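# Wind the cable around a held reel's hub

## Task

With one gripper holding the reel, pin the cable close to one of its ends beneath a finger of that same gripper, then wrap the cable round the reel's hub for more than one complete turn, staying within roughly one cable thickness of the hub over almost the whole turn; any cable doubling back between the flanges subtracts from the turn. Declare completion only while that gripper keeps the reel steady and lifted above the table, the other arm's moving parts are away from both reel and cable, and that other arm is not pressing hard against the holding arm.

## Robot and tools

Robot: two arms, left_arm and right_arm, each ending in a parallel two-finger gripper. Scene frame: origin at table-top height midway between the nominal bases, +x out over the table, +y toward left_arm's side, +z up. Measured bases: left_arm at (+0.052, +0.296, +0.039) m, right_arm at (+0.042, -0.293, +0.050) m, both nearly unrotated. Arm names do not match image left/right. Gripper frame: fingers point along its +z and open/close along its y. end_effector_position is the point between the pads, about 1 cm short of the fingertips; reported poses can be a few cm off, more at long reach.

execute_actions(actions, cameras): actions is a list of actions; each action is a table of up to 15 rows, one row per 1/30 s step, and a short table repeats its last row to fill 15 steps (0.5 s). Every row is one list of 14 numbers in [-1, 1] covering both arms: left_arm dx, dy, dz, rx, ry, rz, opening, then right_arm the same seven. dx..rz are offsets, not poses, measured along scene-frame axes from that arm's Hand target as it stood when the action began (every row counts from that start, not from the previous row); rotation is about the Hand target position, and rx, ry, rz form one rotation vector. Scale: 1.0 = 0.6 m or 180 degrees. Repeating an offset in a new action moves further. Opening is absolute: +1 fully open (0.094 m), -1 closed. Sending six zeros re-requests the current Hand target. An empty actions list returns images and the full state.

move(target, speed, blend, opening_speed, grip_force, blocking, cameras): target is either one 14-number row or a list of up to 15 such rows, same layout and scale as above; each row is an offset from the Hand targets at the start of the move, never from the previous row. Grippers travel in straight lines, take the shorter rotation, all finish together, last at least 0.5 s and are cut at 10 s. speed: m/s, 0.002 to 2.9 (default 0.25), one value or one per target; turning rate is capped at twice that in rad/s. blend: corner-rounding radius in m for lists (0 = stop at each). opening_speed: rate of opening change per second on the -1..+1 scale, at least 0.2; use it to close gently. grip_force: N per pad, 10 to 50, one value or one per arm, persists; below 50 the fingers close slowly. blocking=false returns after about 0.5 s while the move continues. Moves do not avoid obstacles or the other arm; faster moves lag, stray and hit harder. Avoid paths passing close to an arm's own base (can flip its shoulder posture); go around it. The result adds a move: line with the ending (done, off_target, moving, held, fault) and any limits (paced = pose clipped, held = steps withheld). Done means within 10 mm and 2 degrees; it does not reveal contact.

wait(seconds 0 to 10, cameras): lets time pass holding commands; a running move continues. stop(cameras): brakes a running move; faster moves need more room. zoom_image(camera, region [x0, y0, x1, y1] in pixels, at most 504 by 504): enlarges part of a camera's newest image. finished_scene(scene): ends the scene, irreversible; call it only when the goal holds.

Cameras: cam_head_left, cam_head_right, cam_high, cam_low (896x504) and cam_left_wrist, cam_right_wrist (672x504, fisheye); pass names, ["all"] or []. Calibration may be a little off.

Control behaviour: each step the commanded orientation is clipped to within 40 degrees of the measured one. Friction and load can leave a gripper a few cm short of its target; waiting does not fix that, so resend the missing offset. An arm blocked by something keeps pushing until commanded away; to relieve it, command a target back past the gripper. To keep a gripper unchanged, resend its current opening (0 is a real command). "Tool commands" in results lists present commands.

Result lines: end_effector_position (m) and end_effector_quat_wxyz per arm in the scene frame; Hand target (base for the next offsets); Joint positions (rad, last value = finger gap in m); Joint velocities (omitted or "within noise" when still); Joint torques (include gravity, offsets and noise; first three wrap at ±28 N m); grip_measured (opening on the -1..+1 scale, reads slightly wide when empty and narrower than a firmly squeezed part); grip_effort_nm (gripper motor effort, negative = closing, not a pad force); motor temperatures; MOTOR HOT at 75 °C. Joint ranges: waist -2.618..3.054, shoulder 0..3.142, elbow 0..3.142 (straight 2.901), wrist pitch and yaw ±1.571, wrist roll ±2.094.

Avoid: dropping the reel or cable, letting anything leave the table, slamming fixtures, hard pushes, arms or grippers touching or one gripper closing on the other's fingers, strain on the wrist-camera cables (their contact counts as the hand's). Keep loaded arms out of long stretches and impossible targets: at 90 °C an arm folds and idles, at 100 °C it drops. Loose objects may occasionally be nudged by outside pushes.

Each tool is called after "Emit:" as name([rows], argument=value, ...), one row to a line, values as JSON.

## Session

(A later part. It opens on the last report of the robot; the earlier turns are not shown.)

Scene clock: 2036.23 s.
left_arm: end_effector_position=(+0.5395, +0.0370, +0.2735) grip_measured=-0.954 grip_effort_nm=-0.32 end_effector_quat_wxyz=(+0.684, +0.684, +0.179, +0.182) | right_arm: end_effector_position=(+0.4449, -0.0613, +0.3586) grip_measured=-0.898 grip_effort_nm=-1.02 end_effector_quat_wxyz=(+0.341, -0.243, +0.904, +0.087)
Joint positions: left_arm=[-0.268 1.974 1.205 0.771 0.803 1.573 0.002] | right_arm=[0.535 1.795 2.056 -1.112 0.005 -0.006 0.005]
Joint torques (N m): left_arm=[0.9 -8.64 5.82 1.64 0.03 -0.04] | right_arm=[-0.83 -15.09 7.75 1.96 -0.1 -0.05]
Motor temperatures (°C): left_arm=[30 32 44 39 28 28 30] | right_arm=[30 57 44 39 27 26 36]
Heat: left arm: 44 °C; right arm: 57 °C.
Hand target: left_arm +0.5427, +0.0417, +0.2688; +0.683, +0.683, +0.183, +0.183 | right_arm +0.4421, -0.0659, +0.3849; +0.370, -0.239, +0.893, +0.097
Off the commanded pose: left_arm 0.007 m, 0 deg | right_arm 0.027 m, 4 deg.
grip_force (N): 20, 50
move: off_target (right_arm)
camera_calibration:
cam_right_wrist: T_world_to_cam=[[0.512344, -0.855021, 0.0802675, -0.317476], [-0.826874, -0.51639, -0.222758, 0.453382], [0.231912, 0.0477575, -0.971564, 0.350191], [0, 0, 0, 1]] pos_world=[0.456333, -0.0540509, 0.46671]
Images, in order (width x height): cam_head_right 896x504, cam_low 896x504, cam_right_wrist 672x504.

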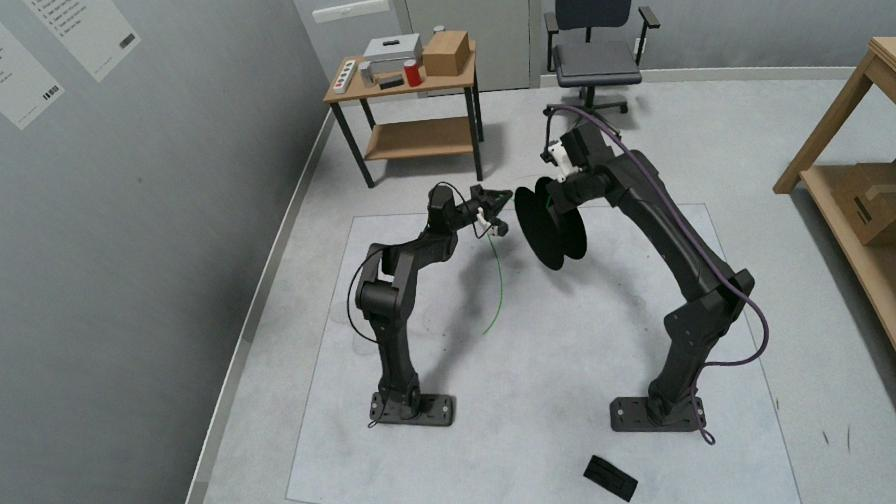

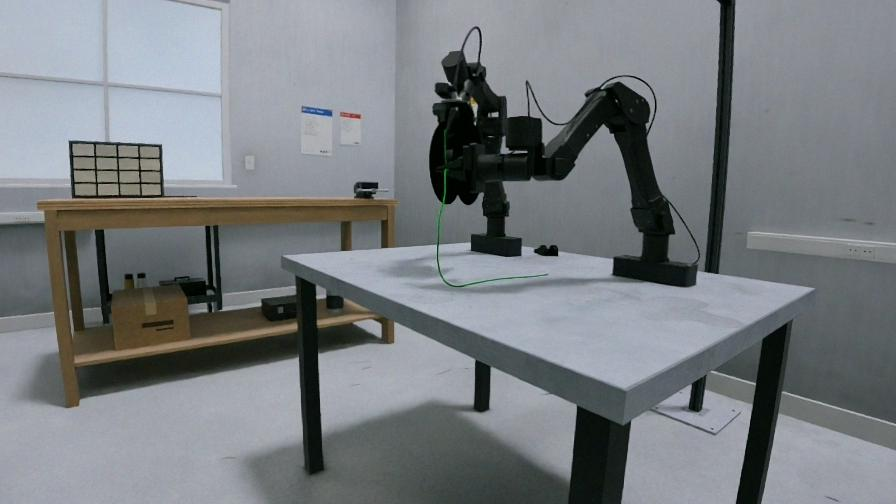

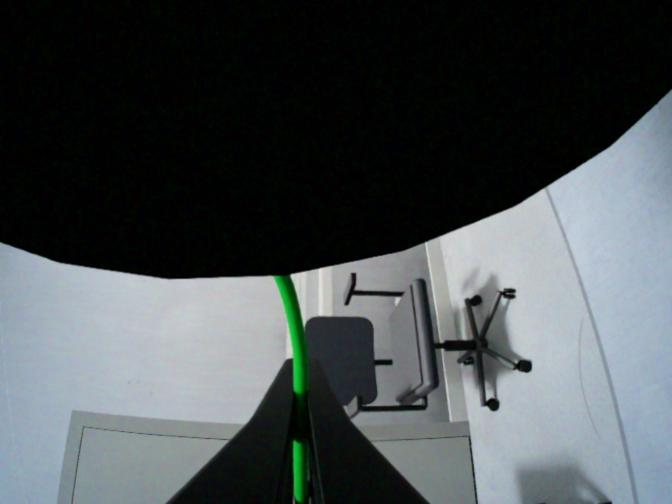

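Emit:
move(target=[-0.077, -0.0438, -0.23, -0.1667, 0.2887, 0, -0.90, 0, 0, 0, 0, 0, 0, -1.0], speed=0.1, cameras=["cam_right_wrist", "cam_head_right", "cam_low"])

Emit:
zoom_image(camera="cam_low", region=[400, 90, 520, 210])

Scene clock: 2048.70 s.
left_arm: end_effector_position=(+0.4978, +0.0169, +0.1286) grip_measured=-0.903 grip_effort_nm=0.12 end_effector_quat_wxyz=(+0.673, +0.505, +0.508, -0.186) | right_arm: end_effector_position=(+0.4448, -0.0614, +0.3586) grip_measured=-0.898 grip_effort_nm=-1.02 end_effector_quat_wxyz=(+0.341, -0.243, +0.904, +0.087)
Joint positions: left_arm=[-0.349 2.271 0.94 1.296 0.718 0.535 0.005] | right_arm=[0.535 1.795 2.056 -1.113 0.005 -0.006 0.005]
Joint torques (N m): left_arm=[-0.58 -8.54 3.71 1.99 -0.06 -0.07] | right_arm=[-0.81 -15.09 7.75 1.96 -0.1 -0.03]
Motor temperatures (°C): left_arm=[30 33 43 39 28 28 30] | right_arm=[30 57 44 39 27 26 36]
Heat: left arm: 43 °C; right arm: 57 °C.
Hand target: left_arm +0.4965, +0.0153, +0.1309; +0.683, +0.500, +0.500, -0.183 | right_arm +0.4421, -0.0659, +0.3850; +0.370, -0.239, +0.893, +0.097
Off the commanded pose: left_arm 0.003 m, 2 deg | right_arm 0.027 m, 4 deg.
grip_force (N): 20, 50
move: off_target (right_arm)
camera_calibration:
cam_right_wrist: T_world_to_cam=[[0.512325, -0.855032, 0.0802722, -0.317411], [-0.826971, -0.516391, -0.222396, 0.453153], [0.231608, 0.0475565, -0.971646, 0.350284], [0, 0, 0, 1]] pos_world=[0.456234, -0.0540504, 0.466611]
Images, in order (width x height): cam_head_right 896x504, cam_low 896x504, cam_right_wrist 672x504.

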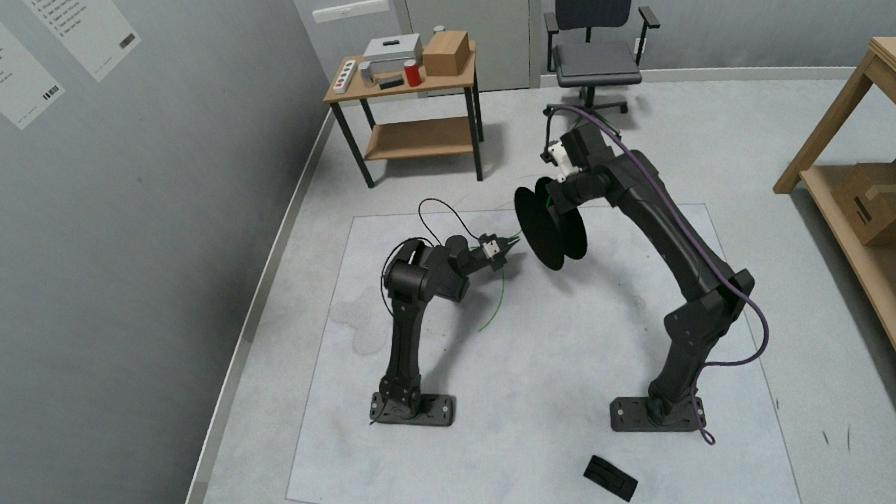

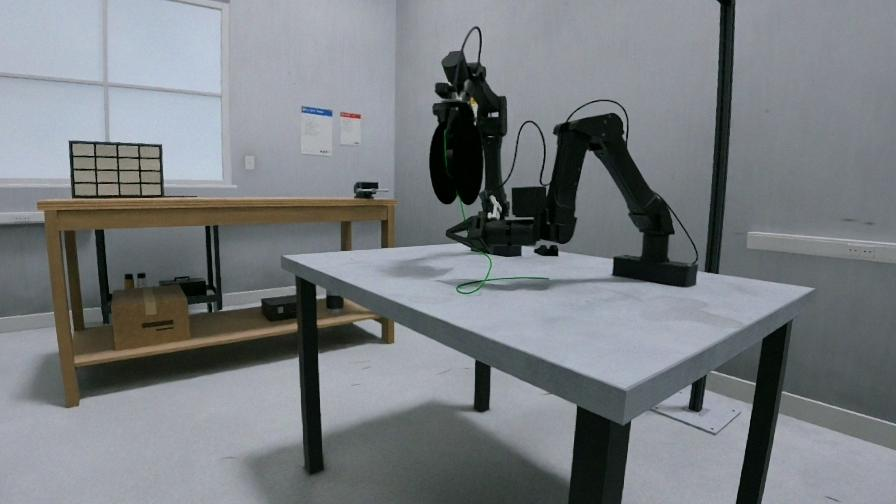

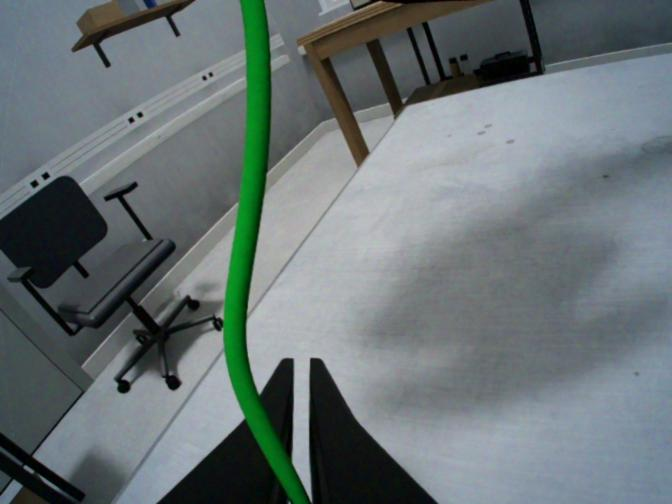

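Scaled by 4.200 from the camera's 896x504 image, which has a finer 1280x720 frame.

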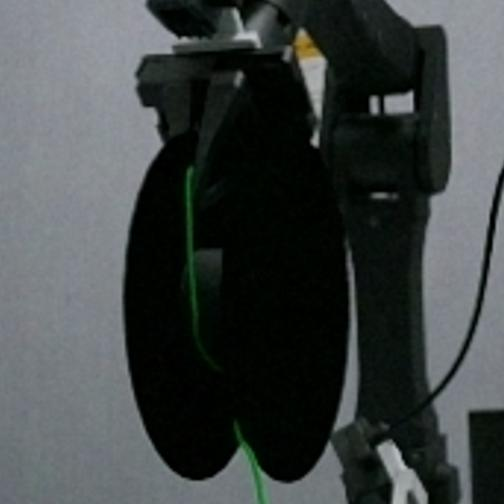

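Emit:
move([
  [0, 0, 0, 0, 0, 0, -0.96, 0, 0, 0, 0, 0, 0, -1.0],
  [0.035, 0.02, -0.035, 0, 0, 0, -0.96, 0, 0, 0, 0, 0, 0, -1.0],
], speed=0.06, cameras=["cam_right_wrist", "cam_left_wrist", "cam_low"])

Emit:
zoom_image(camera="cam_low", region=[400, 90, 520, 210])

Scene clock: 2062.67 s.
left_arm: end_effector_position=(+0.5132, +0.0280, +0.0994) grip_measured=-0.957 grip_effort_nm=-0.15 end_effector_quat_wxyz=(+0.664, +0.501, +0.522, -0.187) | right_arm: end_effector_position=(+0.4447, -0.0614, +0.3585) grip_measured=-0.898 grip_effort_nm=-1.02 end_effector_quat_wxyz=(+0.341, -0.243, +0.904, +0.087)
Joint positions: left_arm=[-0.313 2.374 1.001 1.309 0.743 0.534 0.002] | right_arm=[0.535 1.795 2.056 -1.113 0.005 -0.006 0.005]
Joint torques (N m): left_arm=[0.38 -8.99 5.56 1.99 0.16 -0.09] | right_arm=[-0.81 -15.08 7.72 1.95 -0.1 -0.05]
Motor temperatures (°C): left_arm=[30 34 42 41 28 28 30] | right_arm=[30 57 44 39 27 26 36]
Heat: left arm: 42 °C; right arm: 57 °C.
Hand target: left_arm +0.5175, +0.0272, +0.1101; +0.683, +0.500, +0.500, -0.183 | right_arm +0.4421, -0.0659, +0.3849; +0.370, -0.239, +0.893, +0.097
Off the commanded pose: left_arm 0.011 m, 3 deg | right_arm 0.027 m, 4 deg.
grip_force (N): 20, 50
move: off_target (left_arm, right_arm)
camera_calibration:
cam_left_wrist: T_world_to_cam=[[-0.807504, -0.406863, -0.427082, 0.460829], [0.0936667, 0.626406, -0.773849, 0.048154], [0.582377, -0.66489, -0.467716, -0.134533], [0, 0, 0, 1]] pos_world=[0.44596, 0.0678801, 0.171152]
cam_right_wrist: T_world_to_cam=[[0.512433, -0.854969, 0.0802581, -0.317442], [-0.827016, -0.516513, -0.221944, 0.452935], [0.23121, 0.0473567, -0.971751, 0.350406], [0, 0, 0, 1]] pos_world=[0.456234, -0.0540501, 0.466511]
Images, in order (width x height): cam_low 896x504, cam_left_wrist 672x504, cam_right_wrist 672x504.

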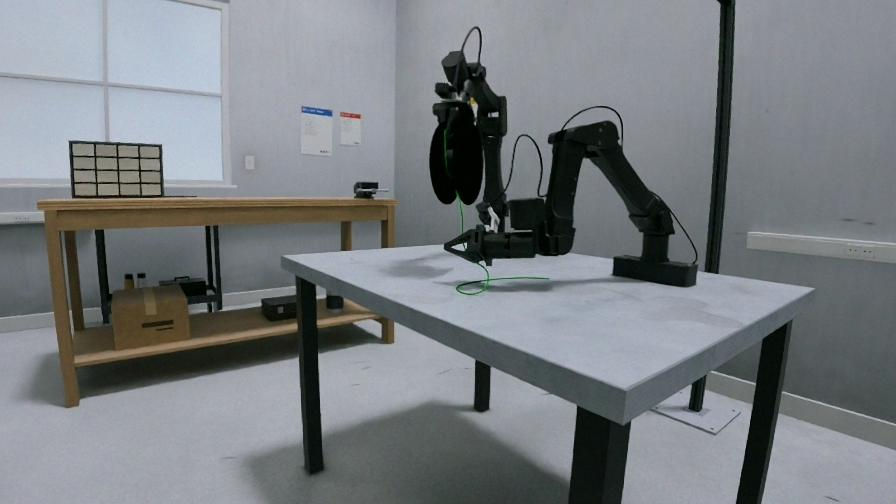

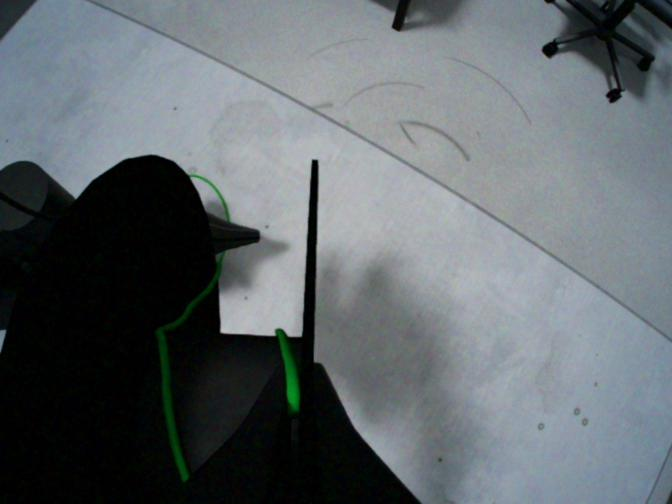

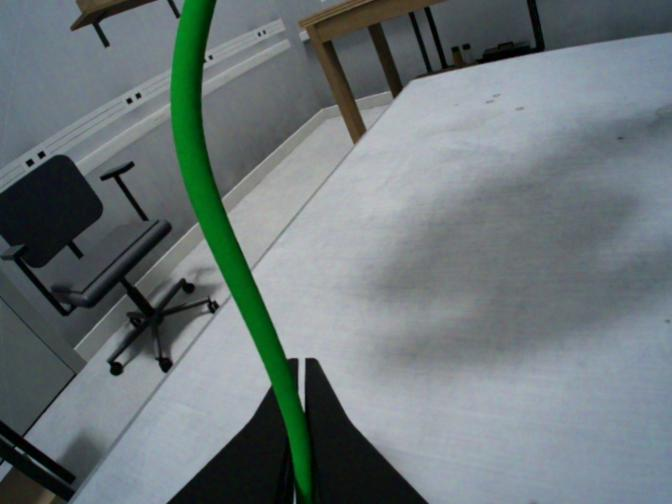

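Scaled by 4.200 from the camera's 896x504 image, which has a finer 1280x720 frame.

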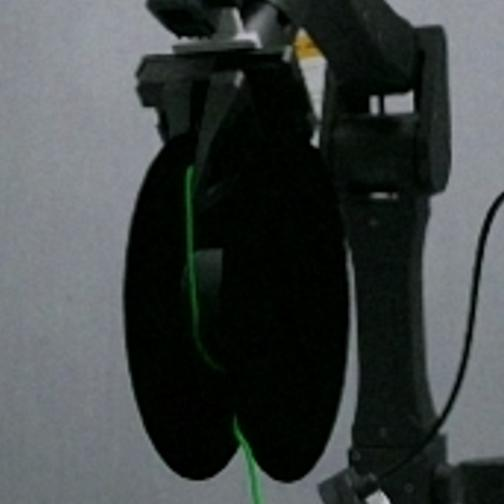

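Emit:
wait(seconds=0.1, cameras=["all"])

Emit:
zoom_image(camera="cam_left_wrist", region=[80, 220, 364, 504])

Emit:
zoom_image(camera="cam_head_right", region=[490, 160, 610, 280])

Scene clock: 2079.87 s.
left_arm: end_effector_position=(+0.5132, +0.0280, +0.0994) grip_measured=-0.957 grip_effort_nm=-0.15 end_effector_quat_wxyz=(+0.664, +0.502, +0.522, -0.187) | right_arm: end_effector_position=(+0.4447, -0.0614, +0.3585) grip_measured=-0.898 grip_effort_nm=-1.02 end_effector_quat_wxyz=(+0.341, -0.243, +0.904, +0.087)
Joint positions: left_arm=[-0.313 2.374 1.001 1.309 0.743 0.534 0.002] | right_arm=[0.535 1.795 2.056 -1.113 0.005 -0.006 0.005]
Joint torques (N m): left_arm=[0.46 -8.99 5.6 2 0.16 -0.1] | right_arm=[-0.8 -15.09 7.75 1.96 -0.1 -0.05]
Motor temperatures (°C): left_arm=[30 33 42 42 28 28 30] | right_arm=[30 57 44 39 27 26 36]
Heat: left arm: 42 °C; right arm: 57 °C.
Hand target: left_arm +0.5175, +0.0272, +0.1101; +0.683, +0.500, +0.500, -0.183 | right_arm +0.4421, -0.0659, +0.3849; +0.370, -0.239, +0.893, +0.097
Tool commands: left_gripper/opening=-0.96 right_gripper/opening=-1.0
Off the commanded pose: left_arm 0.011 m, 3 deg | right_arm 0.027 m, 4 deg.
grip_force (N): 20, 50
wait: 0.10 s; at rest from the start
camera_calibration:
cam_left_wrist: T_world_to_cam=[[-0.807628, -0.406574, -0.427123, 0.46079], [0.093914, 0.62639, -0.773832, 0.0480514], [0.582166, -0.665082, -0.467707, -0.13437], [0, 0, 0, 1]] pos_world=[0.44586, 0.0678799, 0.171152]
cam_right_wrist: T_world_to_cam=[[0.512433, -0.854969, 0.0802581, -0.317442], [-0.827016, -0.516513, -0.221944, 0.452935], [0.23121, 0.0473567, -0.971751, 0.350406], [0, 0, 0, 1]] pos_world=[0.456234, -0.0540501, 0.466511]

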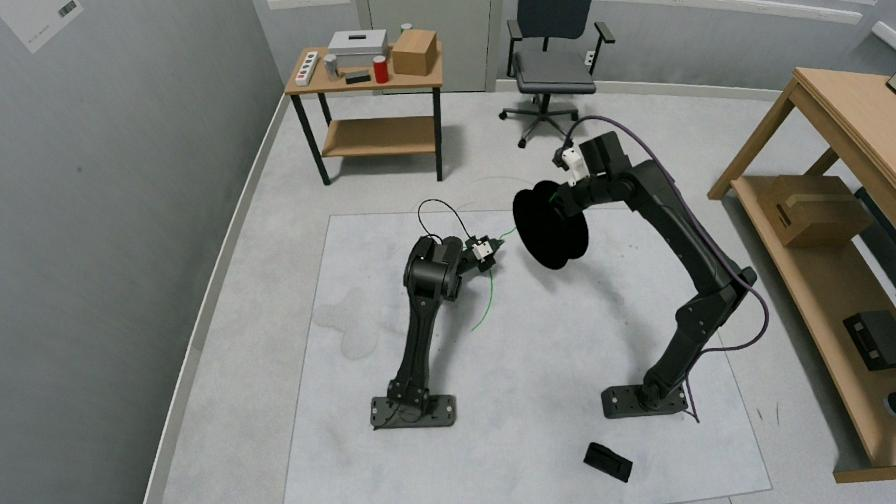

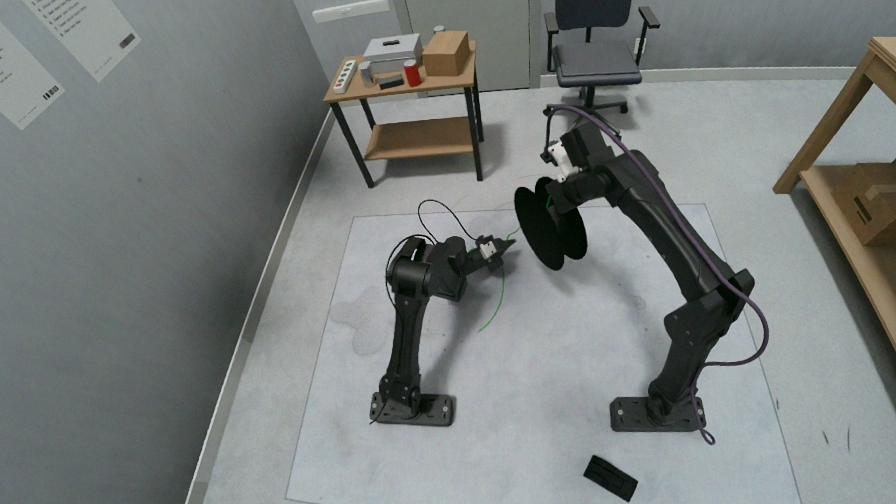

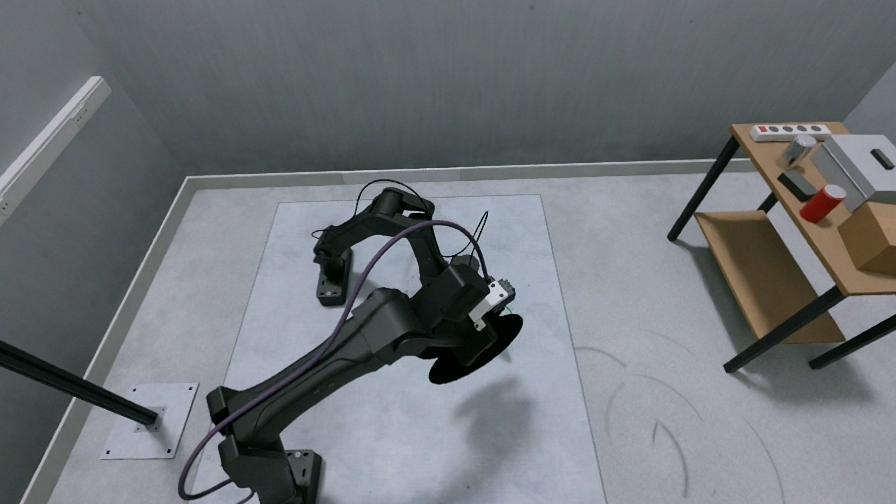

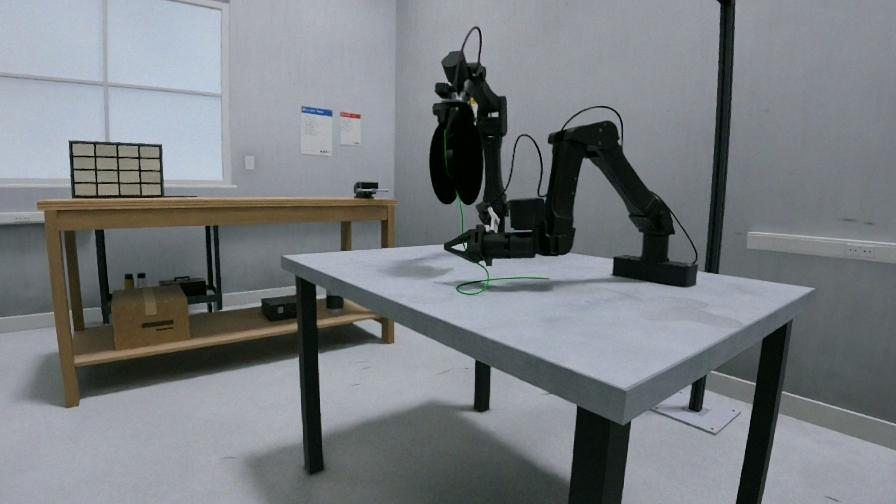

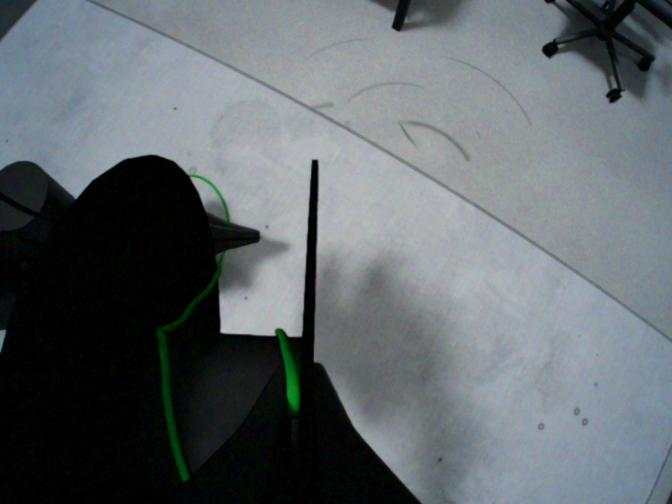

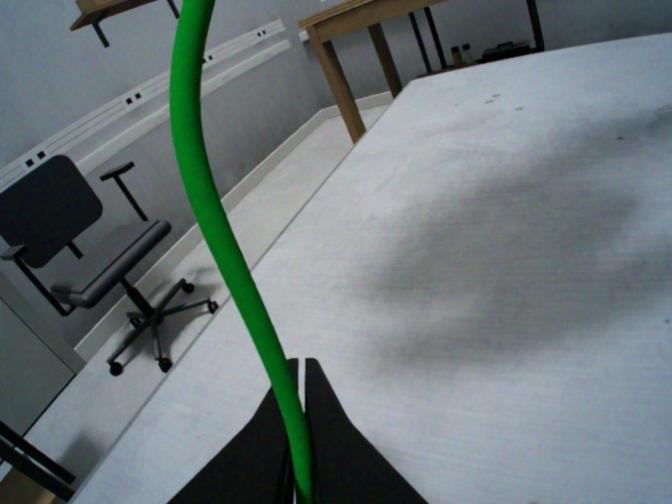

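Scaled by 1.775 from the camera's 672x504 image, which has a finer 960x720 frame.

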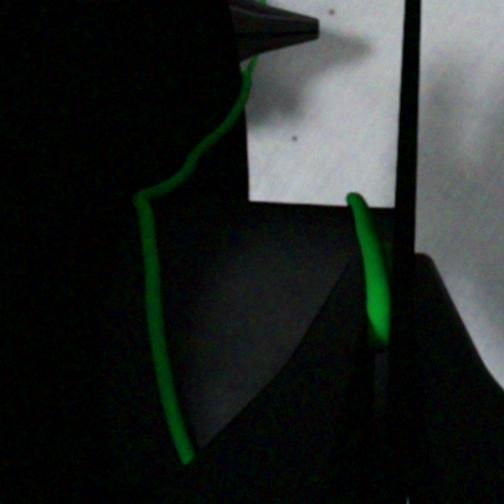

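Scaled by 4.200 from the camera's 896x504 image, which has a finer 1280x720 frame.

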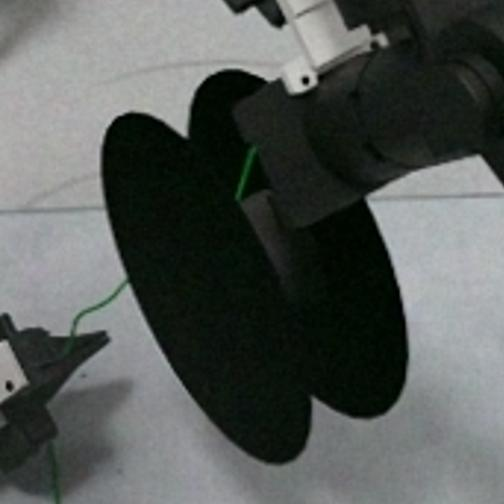

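Emit:
move([
  [-0.1627, -0.0992, 0.0133, -0.0972, 0.1684, 0, -0.90, 0, 0, 0, 0, 0, 0, -1.0],
  [-0.32, -0.19, 0.1267, -0.2222, 0.3849, 0, -0.90, 0, 0, 0, 0, 0, 0, -1.0],
  [-0.3718, -0.22, 0.30, -0.3333, 0.5773, 0, -0.90, 0, 0, 0, 0, 0, 0, -1.0],
], speed=0.15, blend=[0.03, 0.03, 0], cameras=["cam_right_wrist", "cam_left_wrist", "cam_low", "cam_head_right"])

Scene clock: 2123.00 s.
left_arm: end_effector_position=(+0.2942, -0.1031, +0.2603) grip_measured=-0.903 grip_effort_nm=0.12 end_effector_quat_wxyz=(+0.174, -0.187, +0.706, -0.661) | right_arm: end_effector_position=(+0.4446, -0.0615, +0.3584) grip_measured=-0.898 grip_effort_nm=-1.02 end_effector_quat_wxyz=(+0.340, -0.243, +0.904, +0.087)
Joint positions: left_arm=[-1.025 1.533 0.682 0.785 0.044 -1.57 0.005] | right_arm=[0.535 1.795 2.056 -1.114 0.005 -0.006 0.005]
Joint torques (N m): left_arm=[-0.49 -8.32 8.62 1.67 -0.08 0] | right_arm=[-0.81 -15.09 7.75 1.97 -0.11 -0.05]
Motor temperatures (°C): left_arm=[30 34 42 42 28 28 30] | right_arm=[30 57 44 40 27 26 36]
Heat: left arm: 42 °C; right arm: 57 °C.
Hand target: left_arm +0.2944, -0.1048, +0.2899; +0.183, -0.183, +0.683, -0.682 | right_arm +0.4421, -0.0659, +0.3849; +0.370, -0.239, +0.893, +0.097
Off the commanded pose: left_arm 0.030 m, 4 deg | right_arm 0.027 m, 4 deg.
grip_force (N): 20, 50
move: off_target (left_arm, right_arm)
camera_calibration:
cam_left_wrist: T_world_to_cam=[[0.0563769, -0.000901147, 0.998409, -0.284076], [-0.997348, -0.0461603, 0.0562753, 0.310914], [0.0460362, -0.998934, -0.00350113, -0.0163796], [0, 0, 0, 1]] pos_world=[0.326859, -0.00226621, 0.26607]
cam_right_wrist: T_world_to_cam=[[0.51239, -0.854993, 0.0802658, -0.317505], [-0.827212, -0.516509, -0.221221, 0.452616], [0.230601, 0.0469547, -0.971915, 0.350647], [0, 0, 0, 1]] pos_world=[0.456236, -0.0541491, 0.466412]
Images, in order (width x height): cam_head_right 896x504, cam_low 896x504, cam_left_wrist 672x504, cam_right_wrist 672x504.

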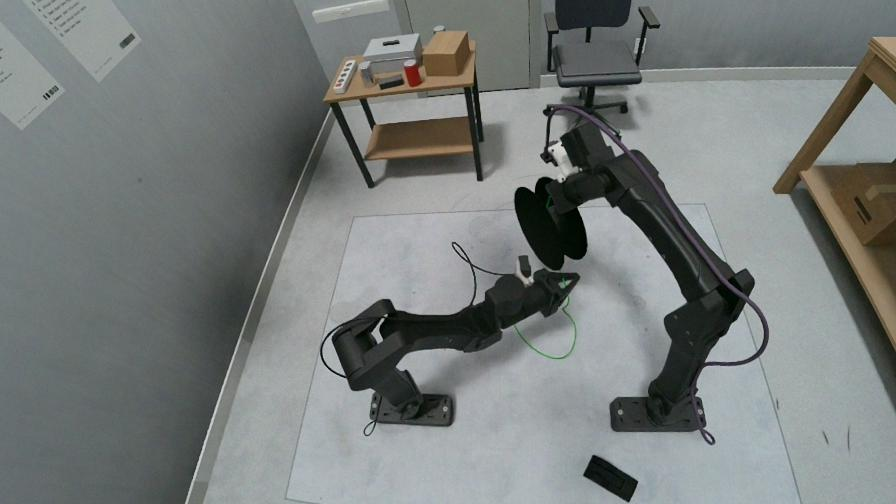

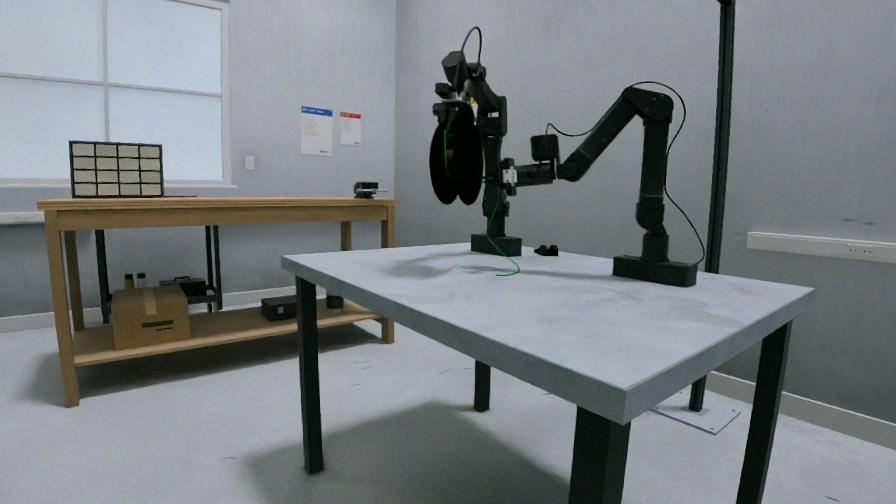

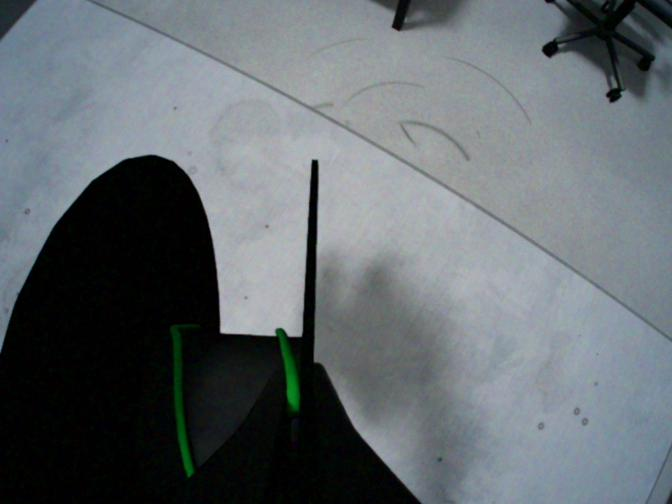

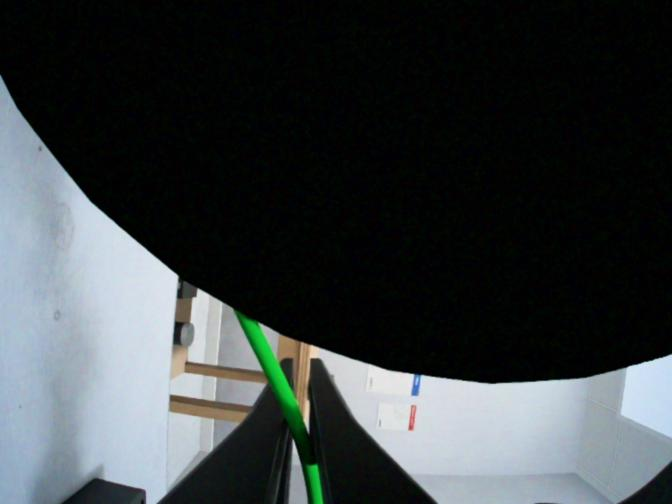

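Emit:
move(target=[-0.136, -0.073, 0.0585, -0.0278, 0.0481, 0, -0.90, 0, 0, 0, 0, 0, 0, -1.0], speed=0.12, cameras=["cam_right_wrist", "cam_head_right"])

Scene clock: 2147.83 s.
left_arm: end_effector_position=(+0.2151, -0.1477, +0.2963) grip_measured=-0.903 grip_effort_nm=0.12 end_effector_quat_wxyz=(+0.125, -0.243, +0.686, -0.674) | right_arm: end_effector_position=(+0.4402, -0.0639, +0.3541) grip_measured=-0.898 grip_effort_nm=-1.02 end_effector_quat_wxyz=(+0.328, -0.246, +0.908, +0.084)
Joint positions: left_arm=[-1.34 1.492 0.803 0.627 -0.276 -1.744 0.005] | right_arm=[0.535 1.795 2.056 -1.14 0.005 -0.008 0.005]
Joint torques (N m): left_arm=[-0.58 -7.99 9.29 1.64 -0.09 0.01] | right_arm=[-0.81 -15.25 7.62 2.21 -0.1 -0.02]
Motor temperatures (°C): left_arm=[30 34 43 41 28 28 30] | right_arm=[30 57 44 40 27 26 36]
Heat: left arm: 43 °C; right arm: 57 °C.
Hand target: left_arm +0.2130, -0.1484, +0.3253; +0.123, -0.242, +0.665, -0.696 | right_arm +0.4420, -0.0659, +0.3849; +0.370, -0.239, +0.893, +0.097
Off the commanded pose: left_arm 0.029 m, 3 deg | right_arm 0.031 m, 5 deg.
grip_force (N): 20, 50
move: off_target (left_arm, right_arm)
camera_calibration:
cam_right_wrist: T_world_to_cam=[[0.516178, -0.852628, 0.0811514, -0.318824], [-0.830614, -0.521447, -0.195382, 0.438772], [0.208904, 0.0334462, -0.977364, 0.358256], [0, 0, 0, 1]] pos_world=[0.454179, -0.0550245, 0.461747]
Images, in order (width x height): cam_head_right 896x504, cam_right_wrist 672x504.

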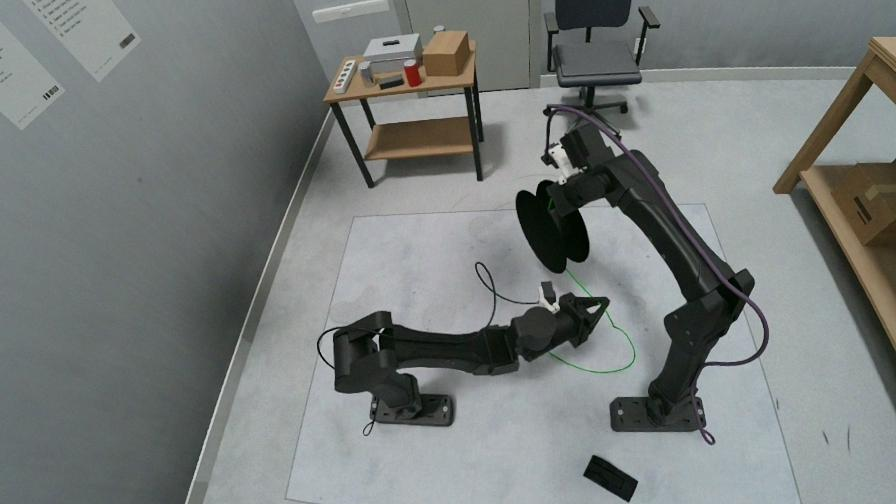

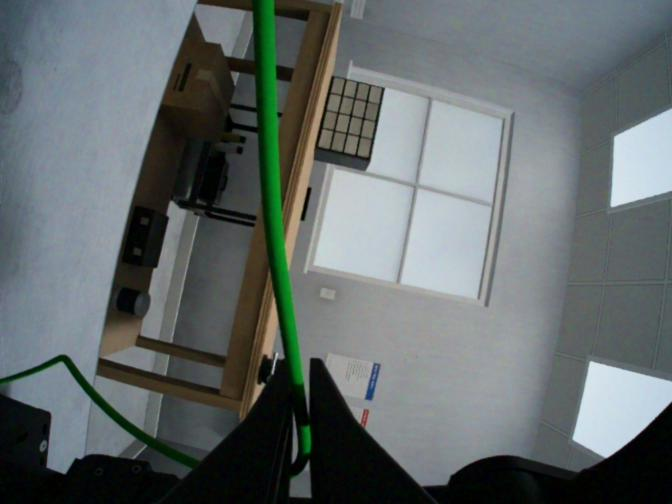

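Emit:
move([
  [0, 0, 0, 0, 0, 0, -0.96, 0, 0, 0, 0, 0, 0, -1.0],
  [0.0305, 0.2, 0, 0.1111, -0.1925, 0, -0.96, 0, 0, 0, 0, 0, 0, -1.0],
  [0.165, 0.2773, -0.008, 0.2361, -0.4089, 0, -0.96, 0, 0, 0, 0, 0, 0, -1.0],
  [0.2983, 0.3273, 0.0167, 0.3611, -0.6254, 0, -0.96, 0, 0, 0, 0, 0, 0, -1.0],
], speed=[0.1, 0.15, 0.15, 0.12], blend=[0, 0.03, 0.03, 0], cameras=["cam_right_wrist", "cam_left_wrist", "cam_head_right", "cam_low"])

Emit:
zoom_image(camera="cam_head_right", region=[490, 150, 610, 270])

Scene clock: 2167.83 s.
left_arm: end_effector_position=(+0.3715, +0.0386, +0.3061) grip_measured=-0.952 grip_effort_nm=-0.47 end_effector_quat_wxyz=(+0.646, +0.518, +0.515, -0.220) | right_arm: end_effector_position=(+0.4543, -0.0512, +0.3711) grip_measured=-0.898 grip_effort_nm=-1.02 end_effector_quat_wxyz=(+0.368, -0.224, +0.895, +0.114)
Joint positions: left_arm=[-0.397 1.313 0.716 0.505 0.733 0.522 0.002] | right_arm=[0.535 1.795 2.056 -1.04 -0.017 0.039 0.005]
Joint torques (N m): left_arm=[2.54 -4.27 10.32 1.98 -0.35 0.02] | right_arm=[-0.8 -15.05 7.75 1.31 0.11 -0.52]
Motor temperatures (°C): left_arm=[30 34 45 41 28 28 30] | right_arm=[30 58 44 41 27 26 36]
Heat: left arm: 45 °C; right arm: 58 °C.
Hand target: left_arm +0.3919, +0.0478, +0.3352; +0.683, +0.500, +0.500, -0.183 | right_arm +0.4421, -0.0659, +0.3849; +0.370, -0.239, +0.893, +0.097
Off the commanded pose: left_arm 0.037 m, 7 deg | right_arm 0.024 m, 3 deg.
grip_force (N): 20, 50
move: off_target (left_arm, right_arm)
camera_calibration:
cam_left_wrist: T_world_to_cam=[[-0.850484, -0.343823, -0.398073, 0.44365], [0.111476, 0.621783, -0.775215, 0.208779], [0.514052, -0.703684, -0.490489, 0.0855711], [0, 0, 0, 1]] pos_world=[0.310055, 0.0829367, 0.380425]
cam_right_wrist: T_world_to_cam=[[0.495363, -0.868027, 0.0338219, -0.290413], [-0.825331, -0.482429, -0.293413, 0.4964], [0.271007, 0.117432, -0.955387, 0.33944], [0, 0, 0, 1]] pos_world=[0.461564, -0.0524694, 0.479769]
Images, in order (width x height): cam_head_right 896x504, cam_low 896x504, cam_left_wrist 672x504, cam_right_wrist 672x504.

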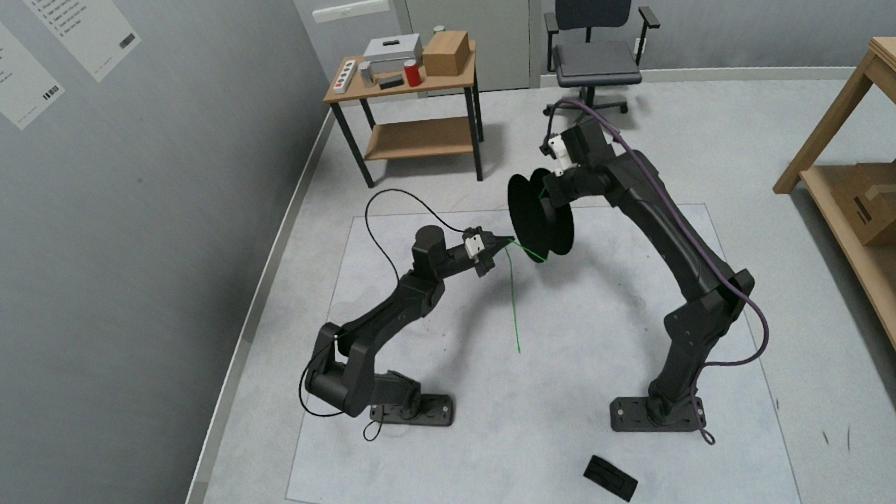

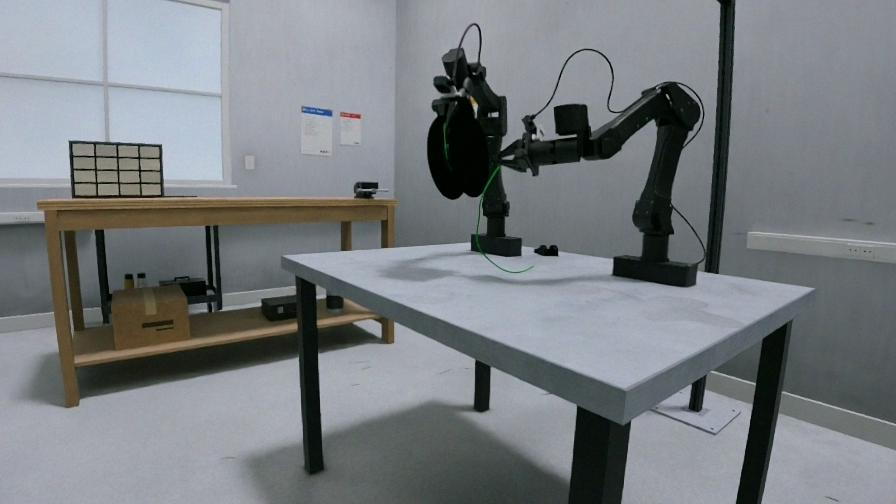

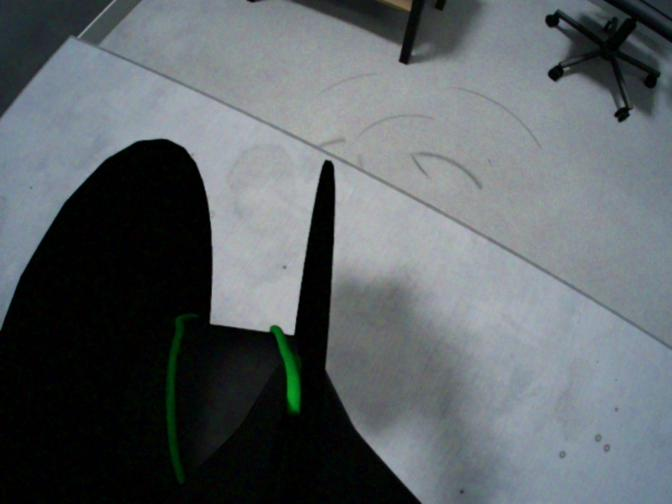

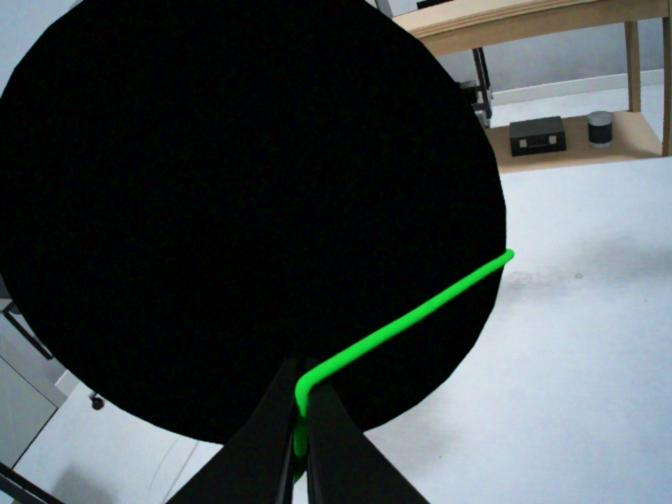

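Scaled by 4.200 from the camera's 896x504 image, which has a finer 1280x720 frame.

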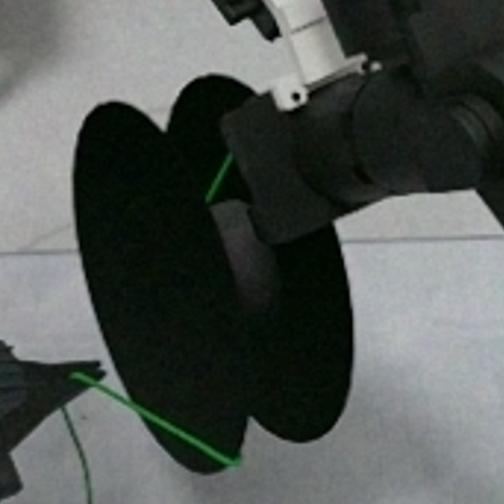

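Emit:
move([
  [-0.165, -0.067, -0.017, -0.1667, 0.2887, 0, -0.96, 0, 0, 0, 0, 0, 0, -1.0],
  [-0.2968, -0.172, 0.05, -0.3333, 0.5774, 0, -0.96, 0, 0, 0, 0, 0, 0, -1.0],
  [-0.2447, -0.2958, 0.058, -0.3889, 0.6736, 0, -0.96, 0, 0, 0, 0, 0, 0, -1.0],
], speed=0.18, blend=[0.03, 0.03, 0], cameras=["cam_right_wrist", "cam_left_wrist", "cam_head_right"])

Emit:
zoom_image(camera="cam_head_right", region=[490, 150, 640, 300])

Scene clock: 2203.13 s.
left_arm: end_effector_position=(+0.2430, -0.1254, +0.3474) grip_measured=-0.952 grip_effort_nm=-0.47 end_effector_quat_wxyz=(+0.063, -0.302, +0.661, -0.684) | right_arm: end_effector_position=(+0.4405, -0.0617, +0.3553) grip_measured=-0.898 grip_effort_nm=-1.02 end_effector_quat_wxyz=(+0.330, -0.246, +0.907, +0.090)
Joint positions: left_arm=[-1.223 1.37 0.911 0.403 -0.157 -1.917 0.002] | right_arm=[0.535 1.795 2.056 -1.133 -0.005 -0.006 0.005]
Joint torques (N m): left_arm=[-0.08 -4.9 10.07 1.86 -0.03 -0.02] | right_arm=[-0.79 -15.21 7.62 2.14 0 -0.04]
Motor temperatures (°C): left_arm=[30 33 44 43 28 28 30] | right_arm=[30 58 44 38 27 26 36]
Heat: left arm: 44 °C; right arm: 58 °C.
Hand target: left_arm +0.2451, -0.1296, +0.3700; +0.062, -0.299, +0.641, -0.704 | right_arm +0.4421, -0.0659, +0.3849; +0.370, -0.239, +0.893, +0.097
Off the commanded pose: left_arm 0.023 m, 3 deg | right_arm 0.030 m, 5 deg.
grip_force (N): 20, 50
move: off_target (left_arm, right_arm)
camera_calibration:
cam_left_wrist: T_world_to_cam=[[0.332447, 0.173511, 0.927024, -0.388596], [-0.938697, -0.0342311, 0.34304, 0.141518], [0.0912544, -0.984237, 0.151495, -0.0990688], [0, 0, 0, 1]] pos_world=[0.27107, -0.0252371, 0.3267]
cam_right_wrist: T_world_to_cam=[[0.519713, -0.851304, 0.0719715, -0.315352], [-0.828043, -0.522666, -0.20289, 0.441905], [0.210338, 0.045849, -0.976553, 0.359116], [0, 0, 0, 1]] pos_world=[0.454274, -0.0539568, 0.463051]
Images, in order (width x height): cam_head_right 896x504, cam_left_wrist 672x504, cam_right_wrist 672x504.

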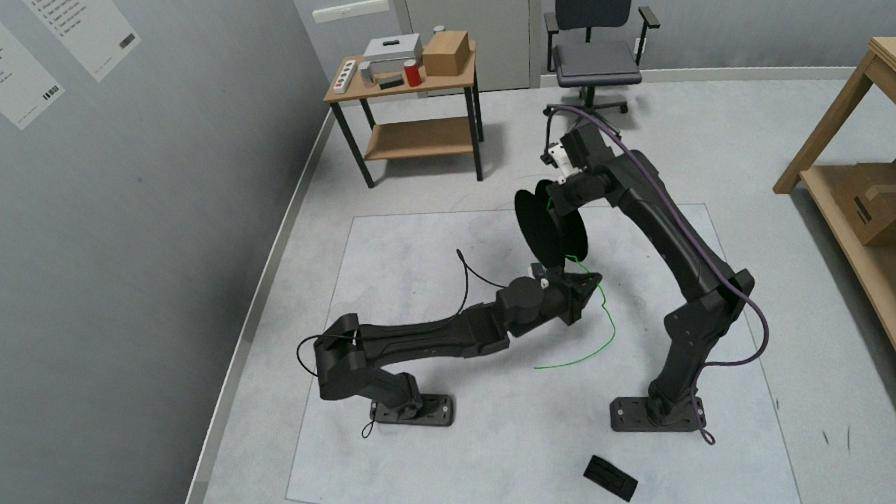

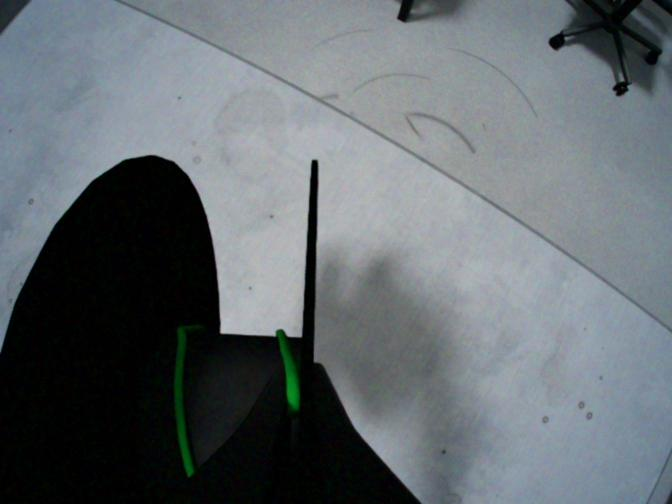

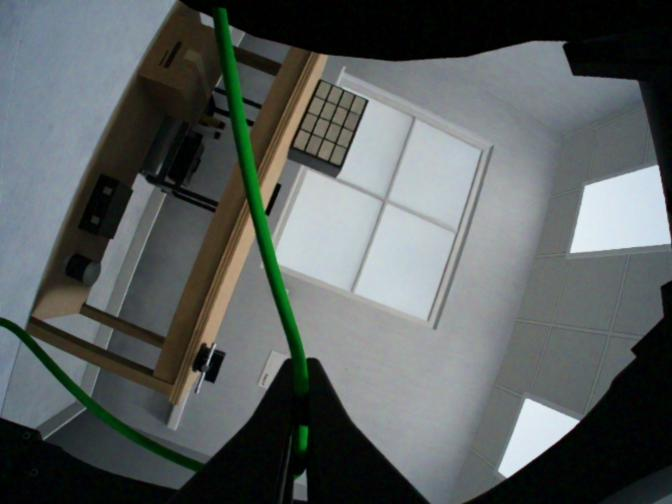

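Scaled by 3.360 from the camera's 896x504 image, which has a finer 1280x720 frame.

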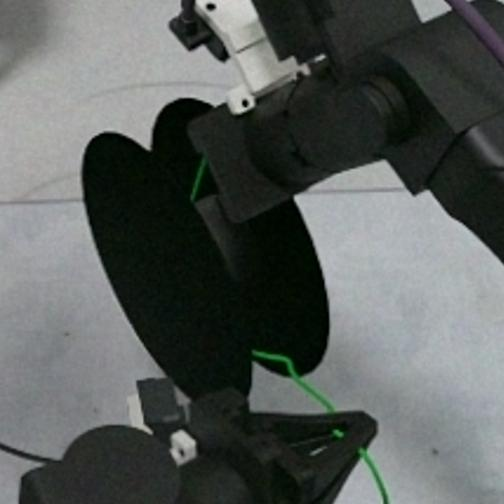

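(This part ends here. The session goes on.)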